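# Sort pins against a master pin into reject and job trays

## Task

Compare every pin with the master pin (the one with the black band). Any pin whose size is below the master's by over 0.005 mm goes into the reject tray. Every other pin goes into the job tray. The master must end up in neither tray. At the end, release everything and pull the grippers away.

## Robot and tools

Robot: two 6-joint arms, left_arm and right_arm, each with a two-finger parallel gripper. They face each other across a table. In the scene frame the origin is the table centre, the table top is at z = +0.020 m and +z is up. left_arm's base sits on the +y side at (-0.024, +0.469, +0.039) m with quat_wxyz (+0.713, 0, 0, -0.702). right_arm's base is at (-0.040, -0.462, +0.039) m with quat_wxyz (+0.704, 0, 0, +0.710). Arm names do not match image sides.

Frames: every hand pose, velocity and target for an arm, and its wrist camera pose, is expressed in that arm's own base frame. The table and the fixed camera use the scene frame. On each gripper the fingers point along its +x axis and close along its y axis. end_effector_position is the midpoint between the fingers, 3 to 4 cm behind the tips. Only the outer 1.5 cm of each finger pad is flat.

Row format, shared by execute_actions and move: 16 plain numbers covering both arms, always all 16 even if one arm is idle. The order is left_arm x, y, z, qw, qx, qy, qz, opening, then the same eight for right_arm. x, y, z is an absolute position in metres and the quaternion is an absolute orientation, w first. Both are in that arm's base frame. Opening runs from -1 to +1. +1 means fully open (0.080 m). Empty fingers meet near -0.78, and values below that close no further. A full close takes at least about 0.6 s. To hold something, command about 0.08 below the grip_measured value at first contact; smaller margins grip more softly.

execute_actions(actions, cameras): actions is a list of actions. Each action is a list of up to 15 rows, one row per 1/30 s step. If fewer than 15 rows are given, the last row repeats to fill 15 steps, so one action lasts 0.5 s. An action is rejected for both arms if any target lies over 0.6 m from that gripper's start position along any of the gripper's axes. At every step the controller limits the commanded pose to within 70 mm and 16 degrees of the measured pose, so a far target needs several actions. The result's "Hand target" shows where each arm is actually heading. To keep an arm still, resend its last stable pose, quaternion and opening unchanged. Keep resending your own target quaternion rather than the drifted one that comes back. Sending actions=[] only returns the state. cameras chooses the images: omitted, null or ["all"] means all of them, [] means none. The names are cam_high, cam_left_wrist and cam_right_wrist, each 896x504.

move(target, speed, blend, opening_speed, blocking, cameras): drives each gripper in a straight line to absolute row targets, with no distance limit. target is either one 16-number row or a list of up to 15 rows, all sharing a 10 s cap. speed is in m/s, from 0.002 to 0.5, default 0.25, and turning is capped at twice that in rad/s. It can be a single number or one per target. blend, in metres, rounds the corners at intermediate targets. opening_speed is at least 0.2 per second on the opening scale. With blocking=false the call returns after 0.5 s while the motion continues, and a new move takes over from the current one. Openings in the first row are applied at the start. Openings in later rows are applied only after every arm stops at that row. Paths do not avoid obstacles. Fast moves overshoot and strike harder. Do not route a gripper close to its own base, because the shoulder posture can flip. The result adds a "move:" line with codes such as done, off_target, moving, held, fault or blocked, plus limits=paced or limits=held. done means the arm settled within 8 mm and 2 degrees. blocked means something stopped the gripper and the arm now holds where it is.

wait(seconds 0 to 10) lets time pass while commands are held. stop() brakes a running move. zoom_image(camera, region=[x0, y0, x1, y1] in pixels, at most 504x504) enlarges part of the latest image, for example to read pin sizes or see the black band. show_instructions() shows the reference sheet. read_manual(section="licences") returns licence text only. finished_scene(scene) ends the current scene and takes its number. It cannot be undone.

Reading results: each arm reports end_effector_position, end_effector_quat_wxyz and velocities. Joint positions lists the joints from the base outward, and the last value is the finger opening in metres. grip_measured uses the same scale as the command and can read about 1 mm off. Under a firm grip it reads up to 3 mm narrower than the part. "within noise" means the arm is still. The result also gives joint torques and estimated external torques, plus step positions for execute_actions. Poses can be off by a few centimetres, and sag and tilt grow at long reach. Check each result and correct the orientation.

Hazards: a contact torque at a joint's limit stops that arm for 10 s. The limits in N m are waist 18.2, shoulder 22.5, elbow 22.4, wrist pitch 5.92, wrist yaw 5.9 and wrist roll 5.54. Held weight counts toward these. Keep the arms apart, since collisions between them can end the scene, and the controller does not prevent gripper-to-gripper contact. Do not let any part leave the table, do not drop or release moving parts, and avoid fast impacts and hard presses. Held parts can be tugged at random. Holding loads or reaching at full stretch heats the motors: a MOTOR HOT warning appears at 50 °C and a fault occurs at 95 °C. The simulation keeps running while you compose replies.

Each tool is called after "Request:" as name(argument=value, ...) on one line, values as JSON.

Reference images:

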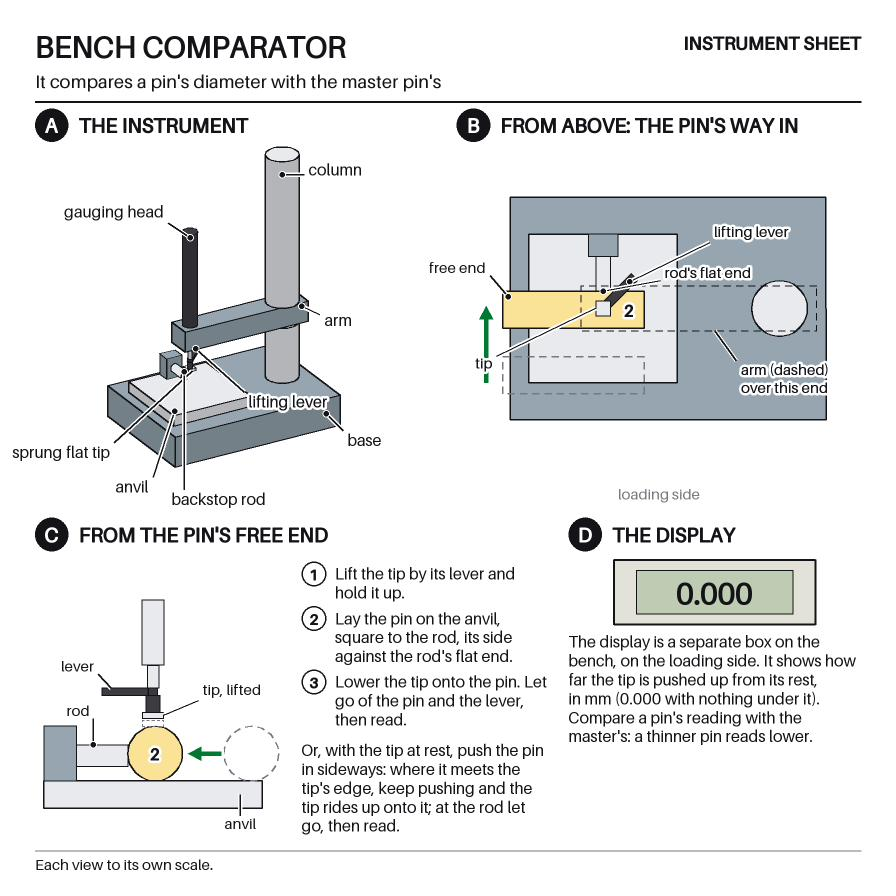

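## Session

Request:
execute_actions(actions=[])

Request:
zoom_image(camera="cam_high", region=[220, 150, 450, 470])

Request:
zoom_image(camera="cam_high", region=[430, 150, 660, 470])

Scene clock: 0.00 s.
left_arm: end_effector_position=(+0.3662, +0.0862, +0.3039) grip_measured=+0.994 end_effector_quat_wxyz=(+0.942, -0.072, +0.313, -0.094) | right_arm: end_effector_position=(+0.3009, +0.1450, +0.2597) grip_measured=+1.000 end_effector_quat_wxyz=(+0.956, +0.214, +0.190, -0.066)
Joint positions: left_arm=[0.449 1.434 1.483 -0.804 0.572 0.232 0.08] | right_arm=[0.75 1.151 0.948 -0.344 0.719 0.813 0.08]
Joint velocities: within noise
Joint torques (N m): no reading
External joint torques (N m): no reading
Heat: left arm: hottest wrist pitch 35 °C (+0.0 °C/min); right arm: hottest wrist pitch 29 °C (+0.0 °C/min).
Hand target: left_arm +0.3662, +0.0861, +0.3053; +0.943, -0.071, +0.311, -0.094 | right_arm +0.3008, +0.1449, +0.2605; +0.956, +0.215, +0.189, -0.065
Tool commands: left_gripper/opening=+0.99424 right_gripper/opening=+1.0

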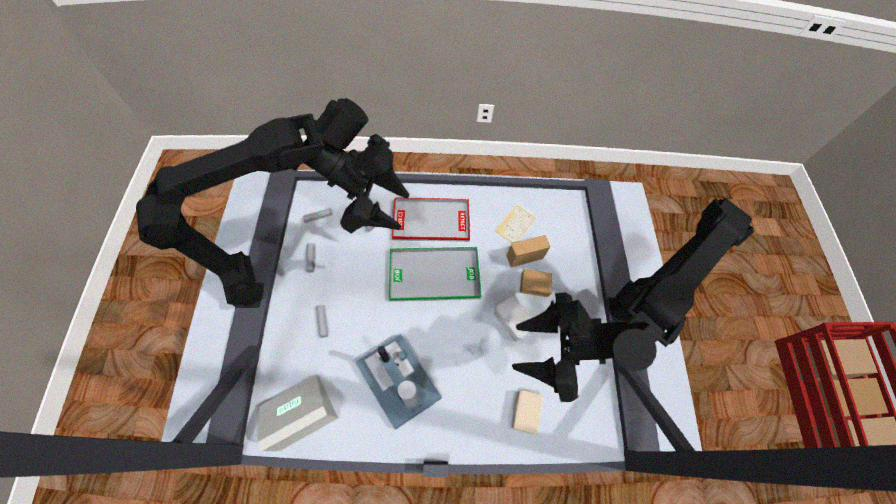

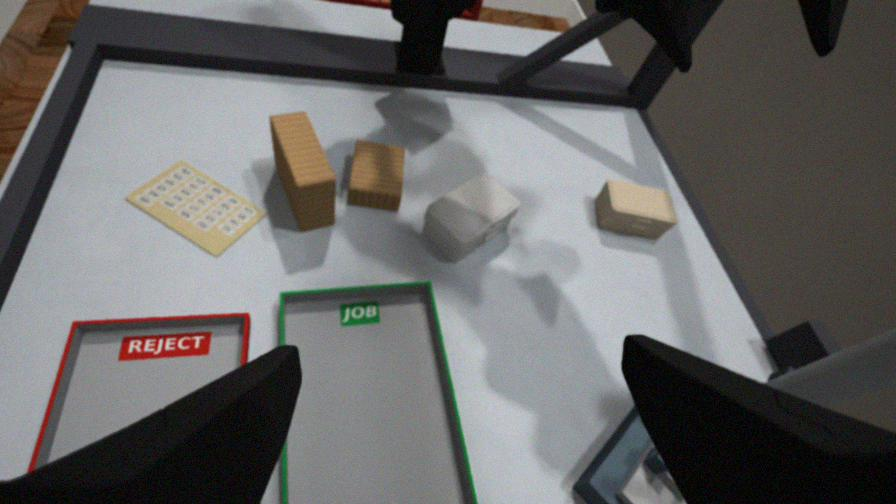

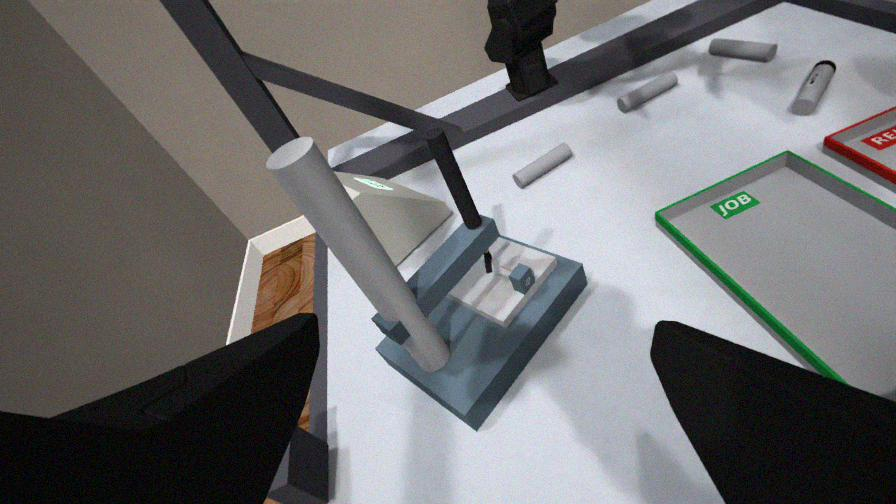

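Scaled by 1.575 from the camera's 896x504 image, which has a finer 1280x720 frame.

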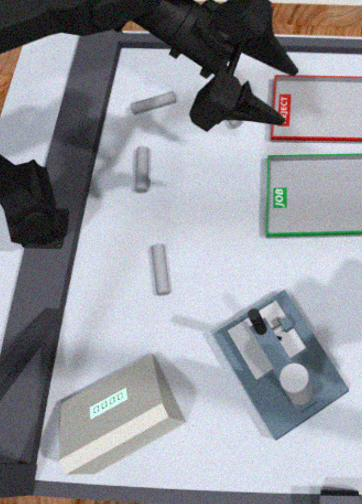

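Scaled by 1.575 from the camera's 896x504 image, which has a finer 1280x720 frame.

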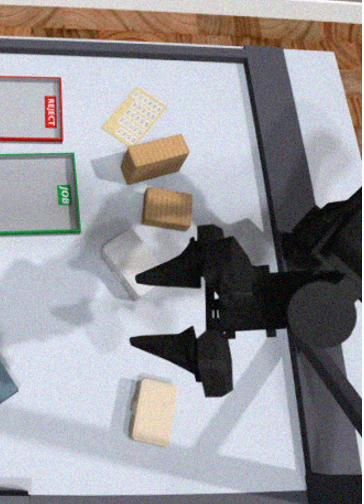

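Request:
move(target=[[0.24, -0.09, 0.27, 0.809, 0, 0.588, 0, 1.0, 0.20, 0.05, 0.24, 0.819, 0, 0.574, 0, 1.0]], speed=0.4)

Scene clock: 29.10 s.
left_arm: end_effector_position=(+0.2380, -0.0888, +0.2676) grip_measured=+0.994 end_effector_quat_wxyz=(+0.807, +0.000, +0.590, +0.000) | right_arm: end_effector_position=(+0.1987, +0.0499, +0.2383) grip_measured=+1.000 end_effector_quat_wxyz=(+0.818, +0.000, +0.575, -0.001)
Joint positions: left_arm=[-0.432 1.373 1.6 -1.517 -0.126 -0.414 0.08] | right_arm=[0.328 1.116 1.297 -1.424 0.111 0.311 0.08]
Joint velocities: within noise
Joint torques (N m): left_arm=[-0.33 -2.97 7.97 0.66 -0.3 -0.11] | right_arm=[-0.37 -2.18 6.71 0.47 0.01 -0.14]
External joint torques (N m): left_arm=[-0.34 0.98 2.53 -0.12 -0.21 -0.11] | right_arm=[-0.37 0.18 1.01 -0.4 -0.07 -0.14]
Heat: left arm: hottest wrist pitch 39 °C (+8.2 °C/min); right arm: hottest wrist pitch 33 °C (+8.2 °C/min).
Hand target: left_arm +0.2400, -0.0900, +0.2699; +0.809, +0.000, +0.588, +0.000 | right_arm +0.2000, +0.0500, +0.2399; +0.819, +0.000, +0.574, +0.000
Off the commanded pose: left_arm 0.003 m, 0 deg | right_arm 0.002 m, 0 deg.
move: done

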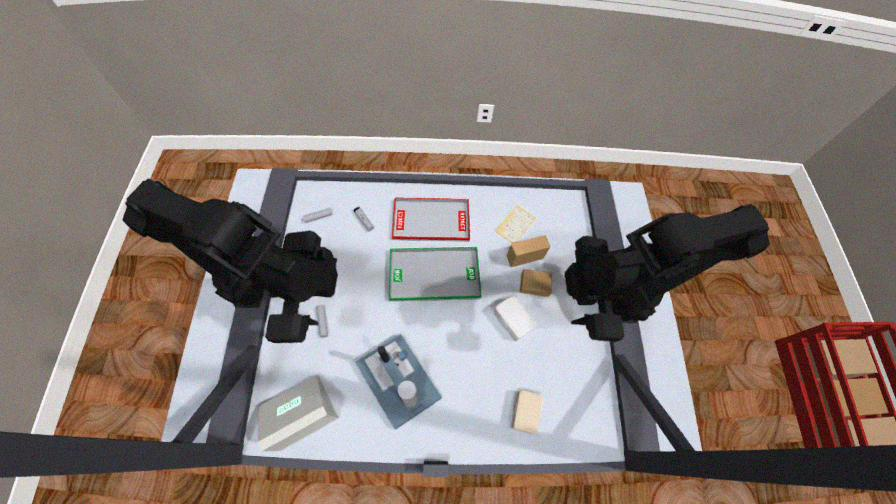

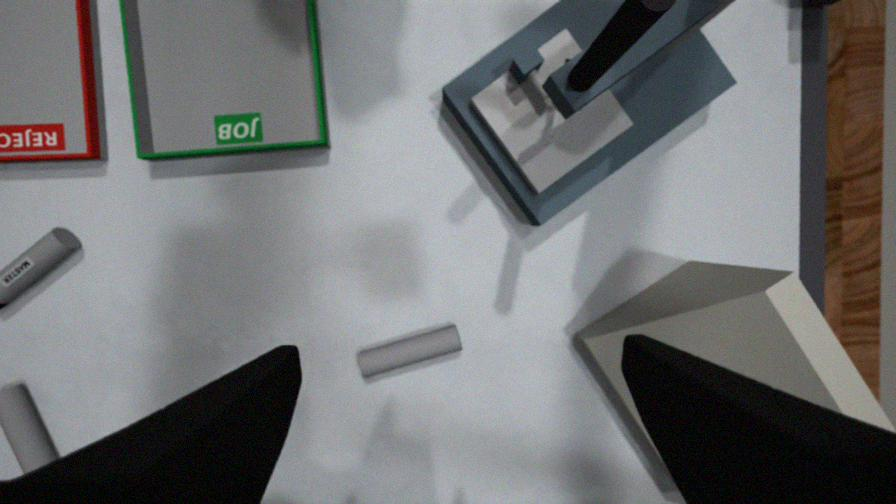

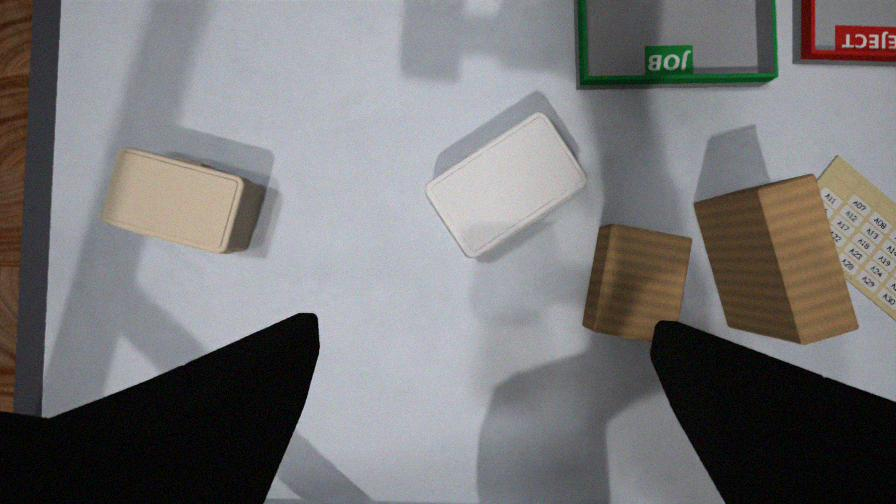

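Request:
move(target=[[0.23, 0.05, 0.22, 0.5049,-0.2884,0.7925,0.1838, 1.0, 0.20, 0.05, 0.24, 0.819, 0, 0.574, 0, 1.0],[0.225, 0.26, 0.10, 0.2228,-0.7675,0.3498,0.4889, 0.8, 0.20, 0.05, 0.24, 0.819, 0, 0.574, 0, 1.0]], blend=[0.05,0], speed=0.45)

Scene clock: 106.20 s.
left_arm: end_effector_position=(+0.2262, +0.2618, +0.1061) grip_measured=+0.803 end_effector_quat_wxyz=(-0.234, +0.766, -0.346, -0.489) | right_arm: end_effector_position=(+0.1987, +0.0499, +0.2384) grip_measured=+1.000 end_effector_quat_wxyz=(+0.818, +0.000, +0.575, -0.001)
Joint positions: left_arm=[1.032 1.947 1.552 -1.3 0.409 -1.219 0.071] | right_arm=[0.328 1.116 1.298 -1.424 0.111 0.311 0.08]
Joint velocities: within noise
Joint torques (N m): left_arm=[0.19 -6.06 4.6 0.17 0.32 -0.12] | right_arm=[-0.33 -2.14 6.62 0.47 0 -0.15]
External joint torques (N m): left_arm=[0.15 1.96 -0.64 0.1 0.12 -0.12] | right_arm=[-0.3 0.15 0.96 -0.39 -0.09 -0.15]
Heat: left arm: hottest wrist pitch 36 °C (-2.0 °C/min); right arm: hottest elbow 35 °C (+3.0 °C/min).
Hand target: left_arm +0.2250, +0.2599, +0.1001; -0.223, +0.767, -0.350, -0.489 | right_arm +0.2000, +0.0500, +0.2400; +0.819, +0.000, +0.574, +0.000
Off the commanded pose: left_arm 0.006 m, 1 deg | right_arm 0.002 m, 0 deg.
move: done; limits=paced

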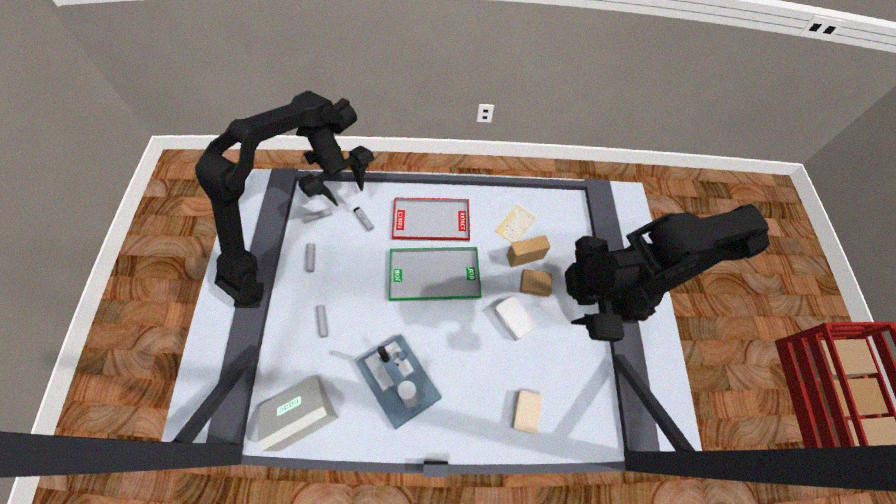

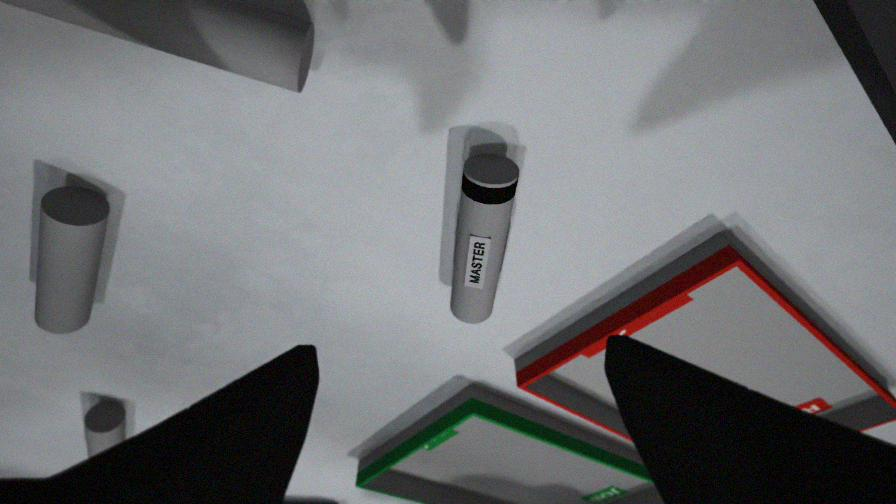

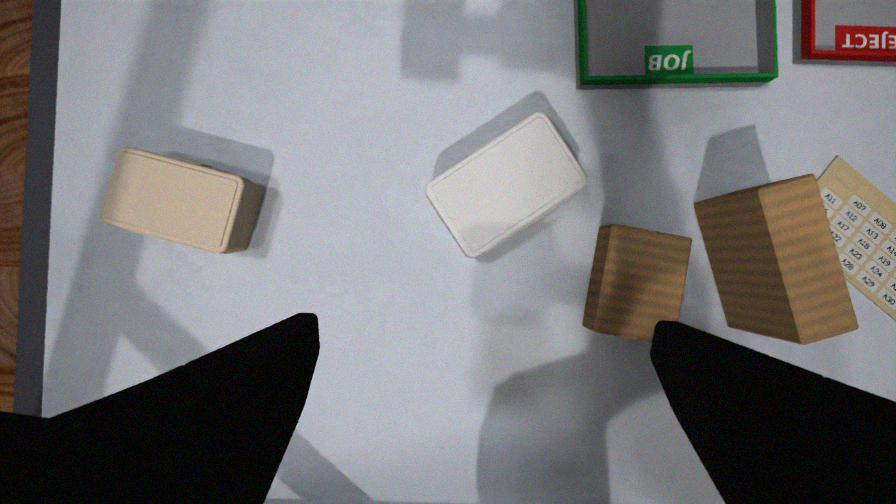

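Request:
move(target=[[0.2505, 0.2565, 0.045, 0.2313,-0.7612,0.3631,0.4850, 0.6, 0.20, 0.05, 0.24, 0.819, 0, 0.574, 0, 1.0]], speed=0.2, cameras=["cam_left_wrist"])

Scene clock: 138.50 s.
left_arm: end_effector_position=(+0.2511, +0.2598, +0.0509) grip_measured=+0.602 end_effector_quat_wxyz=(-0.240, +0.761, -0.358, -0.485) | right_arm: end_effector_position=(+0.1987, +0.0500, +0.2384) grip_measured=+1.000 end_effector_quat_wxyz=(+0.818, +0.000, +0.575, -0.001)
Joint positions: left_arm=[0.97 2.047 1.472 -1.107 0.413 -1.253 0.062] | right_arm=[0.328 1.116 1.298 -1.424 0.111 0.311 0.08]
Joint velocities: within noise
Joint torques (N m): left_arm=[-0.28 -6.52 4.46 0.2 0.31 -0.13] | right_arm=[-0.25 -2.1 6.6 0.49 0 -0.15]
External joint torques (N m): left_arm=[-0.28 2.03 -0.67 0.08 0.1 -0.13] | right_arm=[-0.26 0.26 0.9 -0.38 -0.07 -0.15]
Heat: left arm: hottest wrist pitch 35 °C (-2.0 °C/min); right arm: hottest elbow 35 °C (+1.0 °C/min).
Hand target: left_arm +0.2504, +0.2565, +0.0450; -0.231, +0.761, -0.363, -0.485 | right_arm +0.2000, +0.0501, +0.2400; +0.819, +0.000, +0.574, +0.000
Off the commanded pose: left_arm 0.007 m, 1 deg | right_arm 0.002 m, 0 deg.
move: done
Images, in order (width x height): cam_left_wrist 896x504.

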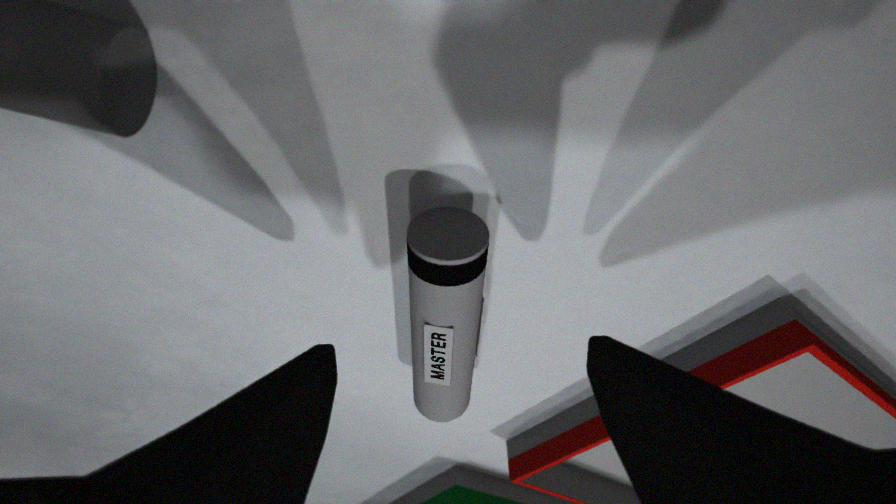

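Request:
move(target=[[0.2520, 0.2520, 0.0115, 0.2396,-0.7574,0.3762,0.4825, 0.6, 0.20, 0.05, 0.24, 0.819, 0, 0.574, 0, 1.0]], speed=0.1, cameras=["cam_left_wrist"])

Scene clock: 170.80 s.
left_arm: end_effector_position=(+0.2538, +0.2571, +0.0229) grip_measured=+0.602 end_effector_quat_wxyz=(-0.249, +0.758, -0.365, -0.479) | right_arm: end_effector_position=(+0.1987, +0.0500, +0.2384) grip_measured=+1.000 end_effector_quat_wxyz=(+0.818, +0.000, +0.575, -0.001)
Joint positions: left_arm=[0.962 2.087 1.412 -1.008 0.417 -1.235 0.062] | right_arm=[0.328 1.116 1.298 -1.424 0.111 0.311 0.08]
Joint velocities: within noise
Joint torques (N m): left_arm=[-0.5 -5.41 3.43 0.74 0.07 0] | right_arm=[-0.3 -2.17 6.63 0.48 0.02 -0.15]
External joint torques (N m): left_arm=[-0.56 3.17 -1.43 0.66 -0.13 0.01] | right_arm=[-0.3 0.18 0.98 -0.36 -0.06 -0.15]
Heat: left arm: hottest wrist pitch 35 °C (-1.0 °C/min); right arm: hottest elbow 36 °C (+1.0 °C/min).
Hand target: left_arm +0.2519, +0.2518, +0.0119; -0.239, +0.755, -0.375, -0.481 | right_arm +0.2000, +0.0501, +0.2400; +0.819, +0.000, +0.574, +0.000
Off the commanded pose: left_arm 0.013 m, 2 deg | right_arm 0.002 m, 0 deg.
move: off_target (left_arm)
Images, in order (width x height): cam_left_wrist 896x504.

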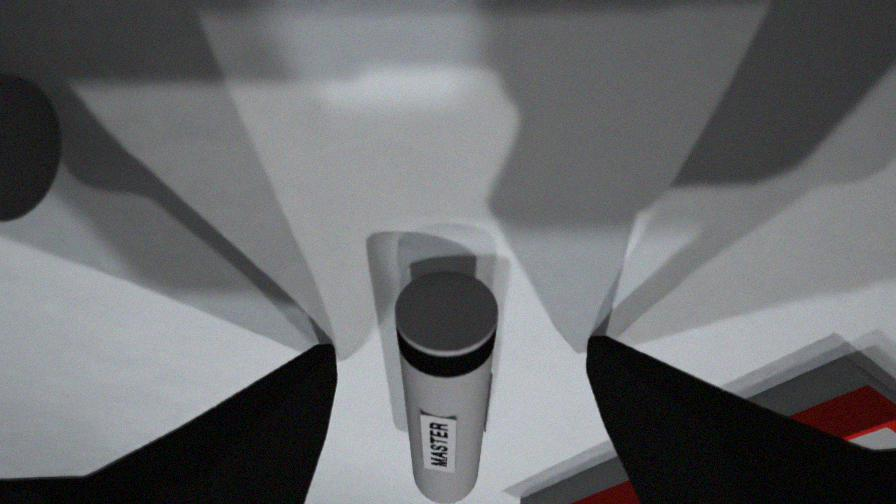

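Request:
move(target=[[0.2493, 0.2538, 0.019, 0.2396,-0.7574,0.3762,0.4825, 0.5, 0.20, 0.05, 0.24, 0.819, 0, 0.574, 0, 1.0]], speed=0.1, cameras=["cam_left_wrist"])

Scene clock: 190.13 s.
left_arm: end_effector_position=(+0.2522, +0.2552, +0.0231) grip_measured=+0.503 end_effector_quat_wxyz=(-0.247, +0.757, -0.370, -0.478) | right_arm: end_effector_position=(+0.1987, +0.0500, +0.2384) grip_measured=+1.000 end_effector_quat_wxyz=(+0.818, +0.000, +0.575, -0.001)
Joint positions: left_arm=[0.962 2.087 1.411 -1.019 0.418 -1.226 0.058] | right_arm=[0.328 1.116 1.298 -1.424 0.111 0.311 0.08]
Joint velocities: within noise
Joint torques (N m): left_arm=[0.14 -6.62 5.14 -0.44 0.01 0.01] | right_arm=[-0.31 -2.16 6.63 0.49 -0.02 -0.15]
External joint torques (N m): left_arm=[0.13 2 0.23 -0.53 -0.19 0.01] | right_arm=[-0.31 0.18 0.95 -0.37 -0.1 -0.15]
Heat: left arm: hottest wrist pitch 36 °C (+1.0 °C/min); right arm: hottest elbow 36 °C (+1.0 °C/min).
Hand target: left_arm +0.2494, +0.2537, +0.0190; -0.239, +0.755, -0.375, -0.481 | right_arm +0.2000, +0.0501, +0.2400; +0.819, +0.000, +0.574, +0.000
Off the commanded pose: left_arm 0.005 m, 1 deg | right_arm 0.002 m, 0 deg.
move: done
Images, in order (width x height): cam_left_wrist 896x504.

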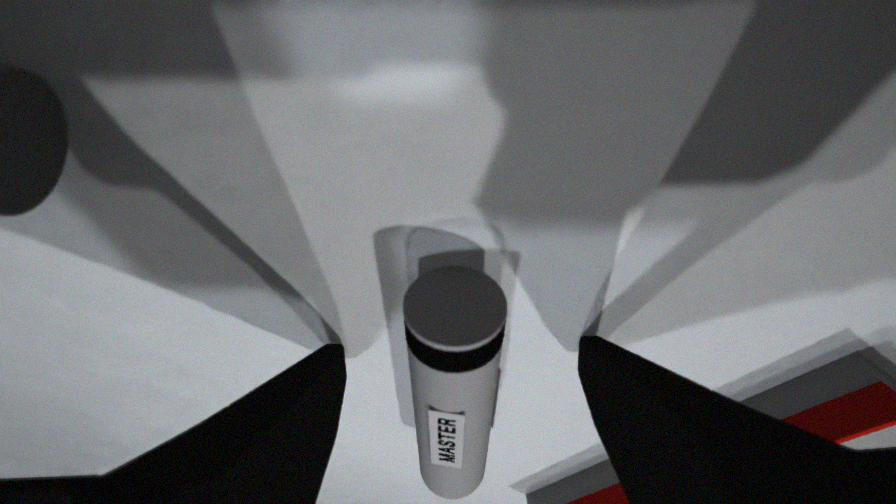

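Request:
move(target=[[0.2438, 0.2598, 0.0225, 0.2396,-0.7574,0.3762,0.4825, 0.5, 0.20, 0.05, 0.24, 0.819, 0, 0.574, 0, 1.0]], speed=0.1, cameras=["cam_left_wrist"])

Scene clock: 214.60 s.
left_arm: end_effector_position=(+0.2440, +0.2569, +0.0248) grip_measured=+0.502 end_effector_quat_wxyz=(-0.240, +0.756, -0.374, -0.479) | right_arm: end_effector_position=(+0.1987, +0.0500, +0.2384) grip_measured=+1.000 end_effector_quat_wxyz=(+0.818, +0.000, +0.575, -0.001)
Joint positions: left_arm=[0.983 2.087 1.417 -1.049 0.414 -1.204 0.058] | right_arm=[0.328 1.116 1.298 -1.424 0.111 0.311 0.08]
Joint velocities: within noise
Joint torques (N m): left_arm=[0.29 -6.33 6.71 -0.18 0.03 0.06] | right_arm=[-0.3 -2.16 6.57 0.48 0.01 -0.15]
External joint torques (N m): left_arm=[0.29 2.21 1.86 -0.24 -0.18 0.06] | right_arm=[-0.3 0.15 0.87 -0.4 -0.07 -0.15]
Heat: left arm: hottest wrist pitch 35 °C (+0.0 °C/min); right arm: hottest elbow 36 °C (+0.0 °C/min).
Hand target: left_arm +0.2438, +0.2597, +0.0225; -0.239, +0.755, -0.375, -0.481 | right_arm +0.2000, +0.0501, +0.2400; +0.819, +0.000, +0.574, +0.000
Off the commanded pose: left_arm 0.004 m, 0 deg | right_arm 0.002 m, 0 deg.
move: done
Images, in order (width x height): cam_left_wrist 896x504.

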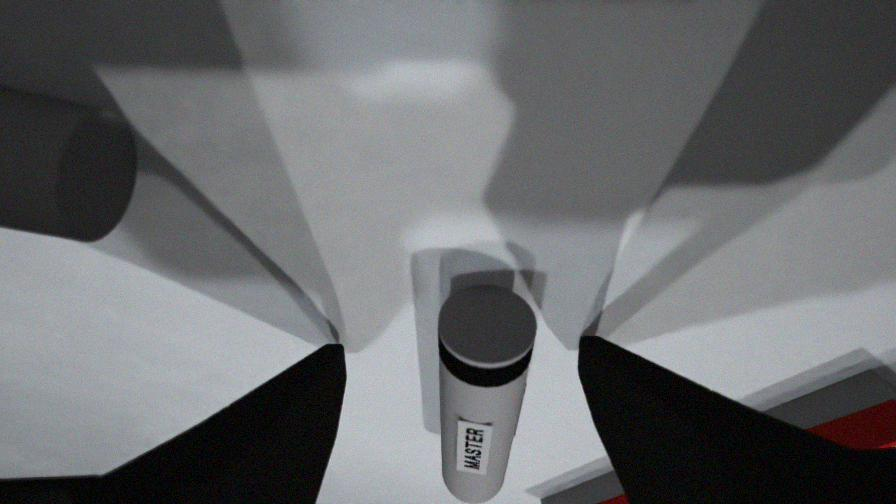

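Request:
move(target=[[0.2467, 0.2635, 0.0225, 0.2396,-0.7574,0.3762,0.4825, 0.5, 0.20, 0.05, 0.24, 0.819, 0, 0.574, 0, 1.0],[0.2467, 0.2635, 0.0225, 0.2396,-0.7574,0.3762,0.4825, -0.5, 0.20, 0.05, 0.24, 0.819, 0, 0.574, 0, 1.0]], speed=0.1, opening_speed=1.2, cameras=["cam_left_wrist"])

Scene clock: 228.73 s.
left_arm: end_effector_position=(+0.2463, +0.2611, +0.0248) grip_measured=-0.408 end_effector_quat_wxyz=(-0.240, +0.756, -0.375, -0.480) | right_arm: end_effector_position=(+0.1987, +0.0500, +0.2384) grip_measured=+1.000 end_effector_quat_wxyz=(+0.818, +0.000, +0.575, -0.001)
Joint positions: left_arm=[0.983 2.103 1.443 -1.06 0.413 -1.204 0.017] | right_arm=[0.328 1.116 1.298 -1.424 0.111 0.311 0.08]
Joint velocities: within noise
Joint torques (N m): left_arm=[0.14 -6.47 6.73 -0.09 0.09 0.03] | right_arm=[-0.35 -2.14 6.6 0.48 0 -0.13]
External joint torques (N m): left_arm=[0.14 2.25 1.83 -0.14 -0.12 0.03] | right_arm=[-0.33 0.19 0.96 -0.37 -0.08 -0.14]
Heat: left arm: hottest wrist pitch 35 °C (+0.0 °C/min); right arm: hottest elbow 37 °C (+1.0 °C/min).
Hand target: left_arm +0.2467, +0.2634, +0.0226; -0.239, +0.755, -0.375, -0.481 | right_arm +0.2000, +0.0501, +0.2400; +0.819, +0.000, +0.574, +0.000
Off the commanded pose: left_arm 0.003 m, 0 deg | right_arm 0.002 m, 0 deg.
move: done
Images, in order (width x height): cam_left_wrist 896x504.

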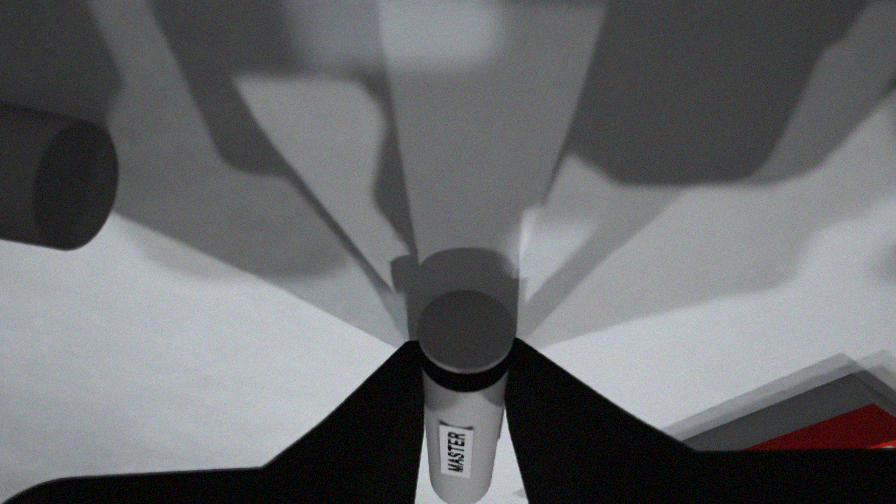

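Request:
move(target=[[0.2467, 0.2600, 0.12, 0.2396,-0.7574,0.3762,0.4825, -0.5, 0.20, 0.05, 0.24, 0.819, 0, 0.574, 0, 1.0],[0.27, 0.05, 0.16, 0.2376,-0.7564,0.3730,0.4819, -0.5, 0.20, 0.05, 0.24, 0.819, 0, 0.574, 0, 1.0],[0.295, -0.14, 0.13, 0.2376,-0.7564,0.3730,0.4819, -0.5, 0.20, 0.05, 0.24, 0.819, 0, 0.574, 0, 1.0]], blend=[0.03,0.05,0], speed=[0.2,0.35,0.3])

Scene clock: 264.43 s.
left_arm: end_effector_position=(+0.2911, -0.1376, +0.1266) grip_measured=-0.408 end_effector_quat_wxyz=(-0.237, +0.753, -0.373, -0.488) | right_arm: end_effector_position=(+0.1987, +0.0500, +0.2384) grip_measured=+1.000 end_effector_quat_wxyz=(+0.818, +0.000, +0.575, -0.001)
Joint positions: left_arm=[-0.333 1.48 1.083 -0.817 0.234 -2.603 0.017] | right_arm=[0.328 1.116 1.298 -1.424 0.111 0.311 0.08]
Joint velocities: within noise
Joint torques (N m): left_arm=[-0.26 -4.34 8.4 1.12 0.08 -0.14] | right_arm=[-0.3 -2.21 6.59 0.49 -0.01 -0.14]
External joint torques (N m): left_arm=[-0.29 0.98 2.38 0.31 -0.03 -0.14] | right_arm=[-0.32 0.18 0.82 -0.4 -0.08 -0.14]
Heat: left arm: hottest wrist pitch 35 °C (+0.0 °C/min); right arm: hottest elbow 37 °C (+1.0 °C/min).
Hand target: left_arm +0.2949, -0.1400, +0.1299; -0.238, +0.756, -0.373, -0.482 | right_arm +0.2000, +0.0501, +0.2400; +0.819, +0.000, +0.574, +0.000
Off the commanded pose: left_arm 0.006 m, 1 deg | right_arm 0.002 m, 0 deg.
move: done

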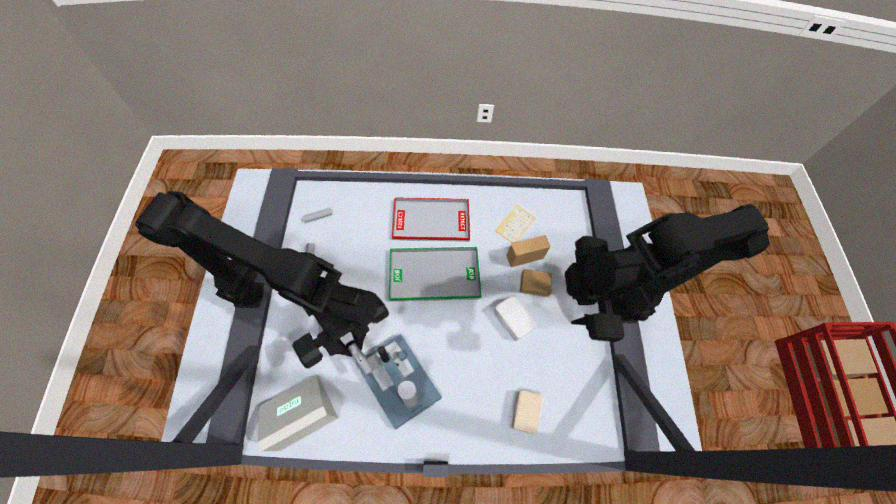

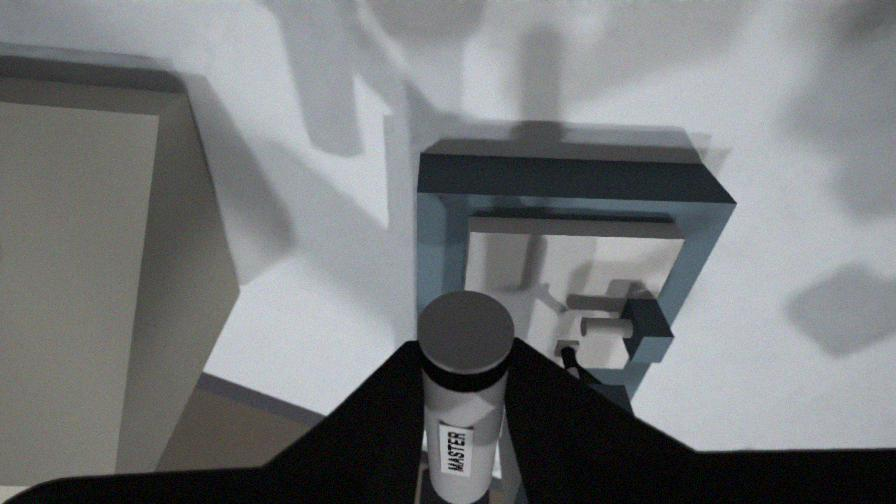

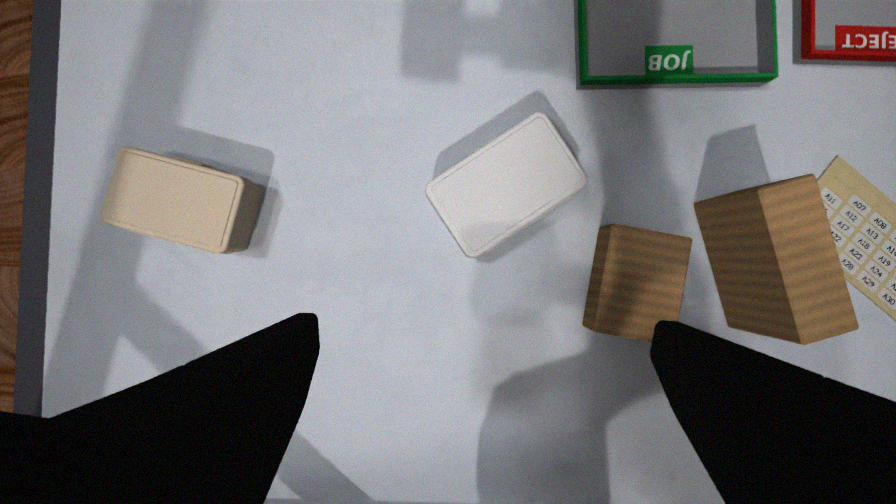

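Request:
zoom_image(camera="cam_left_wrist", region=[400, 130, 750, 430])

Scaled by 1.440 from the camera's 896x504 image, which has a finer 1280x720 frame.

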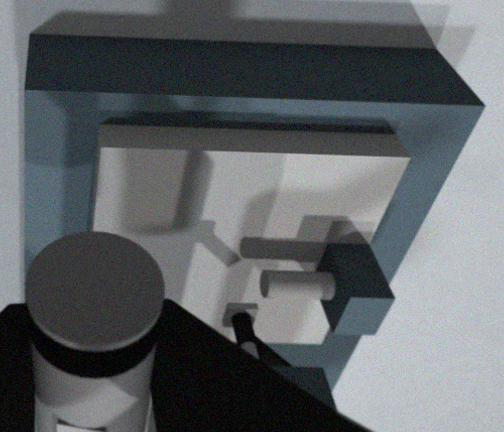

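Request:
move(target=[[0.321, -0.144, 0.080, 0.2543,-0.7430,0.3992,0.4733, -0.5, 0.20, 0.05, 0.24, 0.819, 0, 0.574, 0, 1.0]], speed=0.15, cameras=["cam_left_wrist"])

Request:
zoom_image(camera="cam_left_wrist", region=[320, 100, 700, 504])

Scene clock: 319.43 s.
left_arm: end_effector_position=(+0.3214, -0.1441, +0.0828) grip_measured=-0.408 end_effector_quat_wxyz=(-0.257, +0.744, -0.397, -0.472) | right_arm: end_effector_position=(+0.1987, +0.0500, +0.2384) grip_measured=+1.000 end_effector_quat_wxyz=(+0.818, +0.000, +0.575, -0.001)
Joint positions: left_arm=[-0.311 1.641 1.06 -0.636 0.261 -2.514 0.017] | right_arm=[0.328 1.116 1.298 -1.424 0.111 0.311 0.08]
Joint velocities: within noise
Joint torques (N m): left_arm=[0.25 -5.16 5.9 1.11 0.34 0.06] | right_arm=[-0.28 -2.2 6.61 0.48 0 -0.15]
External joint torques (N m): left_arm=[0.21 1.13 0.14 0.31 0.22 0.06] | right_arm=[-0.28 0.16 0.91 -0.39 -0.08 -0.15]
Heat: left arm: hottest wrist pitch 37 °C (+2.0 °C/min); right arm: hottest elbow 38 °C (+1.0 °C/min).
Hand target: left_arm +0.3210, -0.1439, +0.0801; -0.254, +0.743, -0.399, -0.473 | right_arm +0.2000, +0.0501, +0.2400; +0.819, +0.000, +0.574, +0.000
Off the commanded pose: left_arm 0.003 m, 0 deg | right_arm 0.002 m, 0 deg.
move: done
Images, in order (width x height): cam_left_wrist 896x504.

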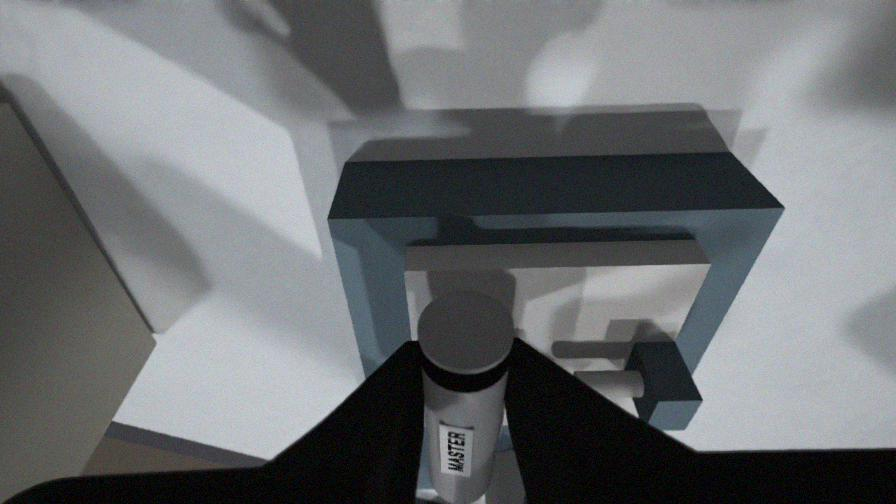

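Scaled by 1.248 from the camera's 896x504 image, which has a finer 1280x720 frame.

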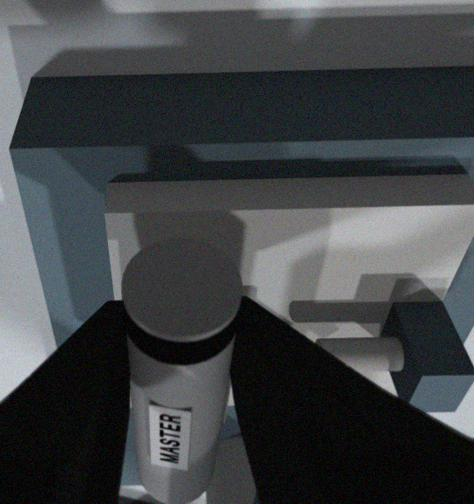

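Request:
move(target=[[0.319, -0.143, 0.069, 0.2593,-0.7387,0.4069,0.4706, -0.5, 0.20, 0.05, 0.24, 0.819, 0, 0.574, 0, 1.0],[0.319, -0.1405, 0.062, 0.2593,-0.7387,0.4069,0.4706, -0.5, 0.20, 0.05, 0.24, 0.819, 0, 0.574, 0, 1.0]], blend=[0.003,0], speed=[0.12,0.05], cameras=["cam_left_wrist"])

Request:
zoom_image(camera="cam_left_wrist", region=[320, 200, 620, 504])

Scene clock: 345.83 s.
left_arm: end_effector_position=(+0.3209, -0.1420, +0.0679) grip_measured=-0.408 end_effector_quat_wxyz=(-0.261, +0.742, -0.406, -0.465) | right_arm: end_effector_position=(+0.1987, +0.0500, +0.2384) grip_measured=+1.000 end_effector_quat_wxyz=(+0.818, +0.000, +0.575, -0.001)
Joint positions: left_arm=[-0.299 1.658 1.013 -0.572 0.277 -2.48 0.017] | right_arm=[0.328 1.116 1.298 -1.424 0.111 0.311 0.08]
Joint velocities: within noise
Joint torques (N m): left_arm=[0.26 -4.67 5.05 1.12 0.18 0.05] | right_arm=[-0.31 -2.13 6.67 0.47 0.01 -0.14]
External joint torques (N m): left_arm=[0.27 1.62 -0.57 0.34 0.05 0.05] | right_arm=[-0.3 0.23 0.97 -0.38 -0.08 -0.14]
Heat: left arm: hottest wrist pitch 37 °C (+1.0 °C/min); right arm: hottest elbow 38 °C (+1.0 °C/min).
Hand target: left_arm +0.3188, -0.1405, +0.0620; -0.259, +0.739, -0.407, -0.471 | right_arm +0.2000, +0.0501, +0.2400; +0.819, +0.000, +0.574, +0.000
Off the commanded pose: left_arm 0.006 m, 1 deg | right_arm 0.002 m, 0 deg.
move: done
Images, in order (width x height): cam_left_wrist 896x504.

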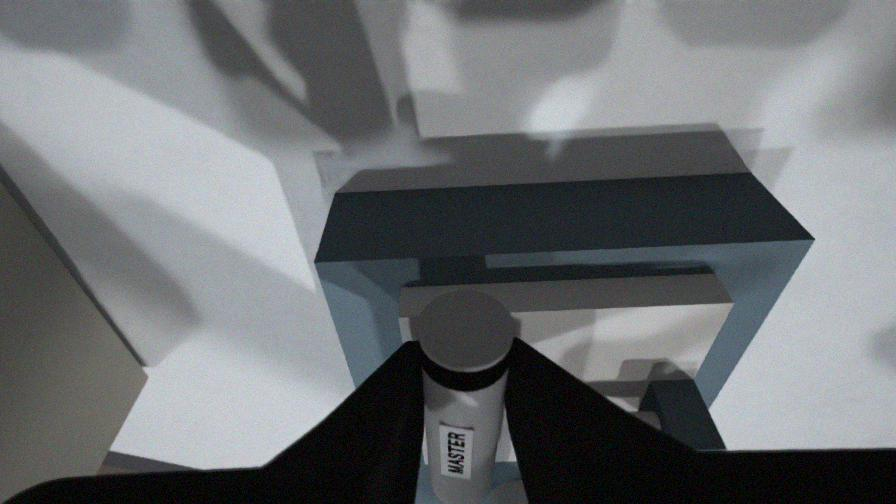

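Scaled by 1.658 from the camera's 896x504 image, which has a finer 1280x720 frame.

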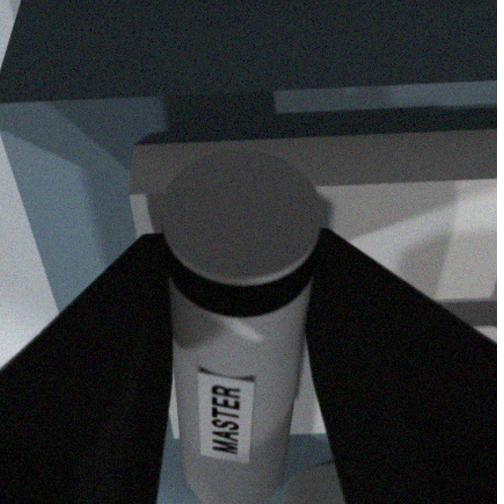

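Request:
move(target=[[0.319, -0.140, 0.0585, 0.2593,-0.7387,0.4069,0.4706, -0.5, 0.20, 0.05, 0.24, 0.819, 0, 0.574, 0, 1.0],[0.3420, -0.1245, 0.0595, 0.2593,-0.7387,0.4069,0.4706, -0.5, 0.20, 0.05, 0.24, 0.819, 0, 0.574, 0, 1.0]], blend=[0.002,0], speed=[0.06,0.05])

Request:
zoom_image(camera="cam_left_wrist", region=[320, 200, 620, 504])

Request:
zoom_image(camera="cam_high", region=[250, 370, 350, 450])

Scene clock: 364.73 s.
left_arm: end_effector_position=(+0.3388, -0.1301, +0.0653) grip_measured=-0.408 end_effector_quat_wxyz=(-0.258, +0.741, -0.415, -0.461) | right_arm: end_effector_position=(+0.1987, +0.0500, +0.2384) grip_measured=+1.000 end_effector_quat_wxyz=(+0.818, +0.000, +0.575, -0.001)
Joint positions: left_arm=[-0.237 1.72 1.071 -0.586 0.317 -2.412 0.017] | right_arm=[0.328 1.116 1.298 -1.424 0.111 0.311 0.08]
Joint velocities: within noise
Joint torques (N m): left_arm=[1.01 -3.9 6.97 0.67 -0.41 0.04] | right_arm=[-0.27 -2.16 6.59 0.49 0 -0.14]
External joint torques (N m): left_arm=[1 2.83 1.35 -0.1 -0.56 0.04] | right_arm=[-0.25 0.19 0.93 -0.36 -0.09 -0.14]
Heat: left arm: hottest wrist pitch 38 °C (+1.0 °C/min); right arm: hottest elbow 38 °C (+1.0 °C/min).
Hand target: left_arm +0.3418, -0.1244, +0.0596; -0.259, +0.739, -0.407, -0.471 | right_arm +0.2000, +0.0501, +0.2400; +0.819, +0.000, +0.574, +0.000
Off the commanded pose: left_arm 0.009 m, 1 deg | right_arm 0.002 m, 0 deg.
move: off_target (left_arm); blend cut to 0.0018 m at target 1

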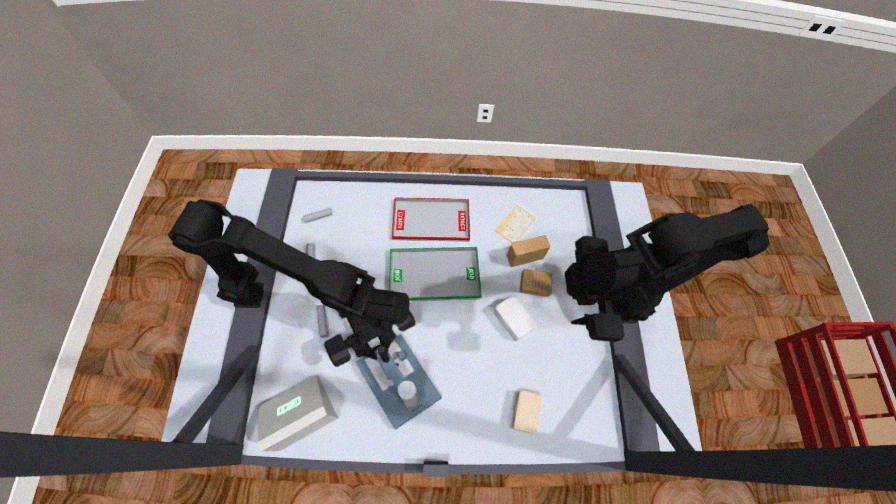

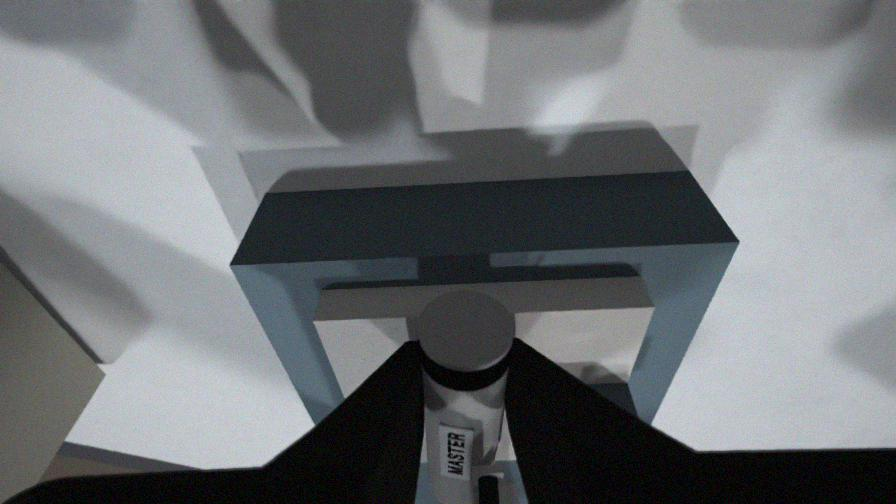

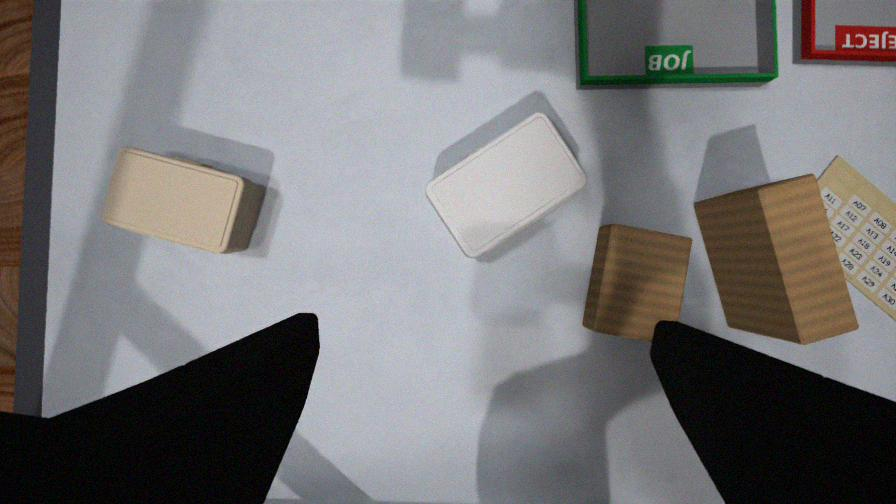

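Scaled by 1.658 from the camera's 896x504 image, which has a finer 1280x720 frame.

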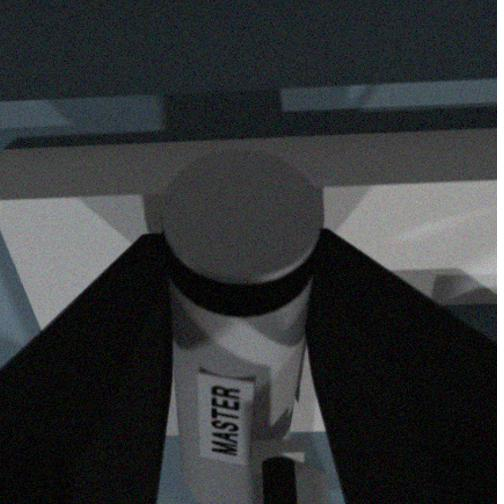

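Scaled by 5.040 from the camera's 896x504 image, which has a finer 1280x720 frame.

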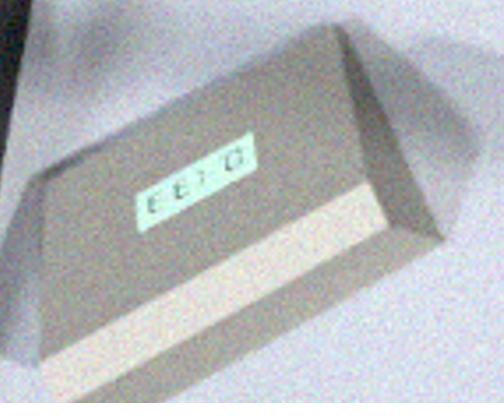

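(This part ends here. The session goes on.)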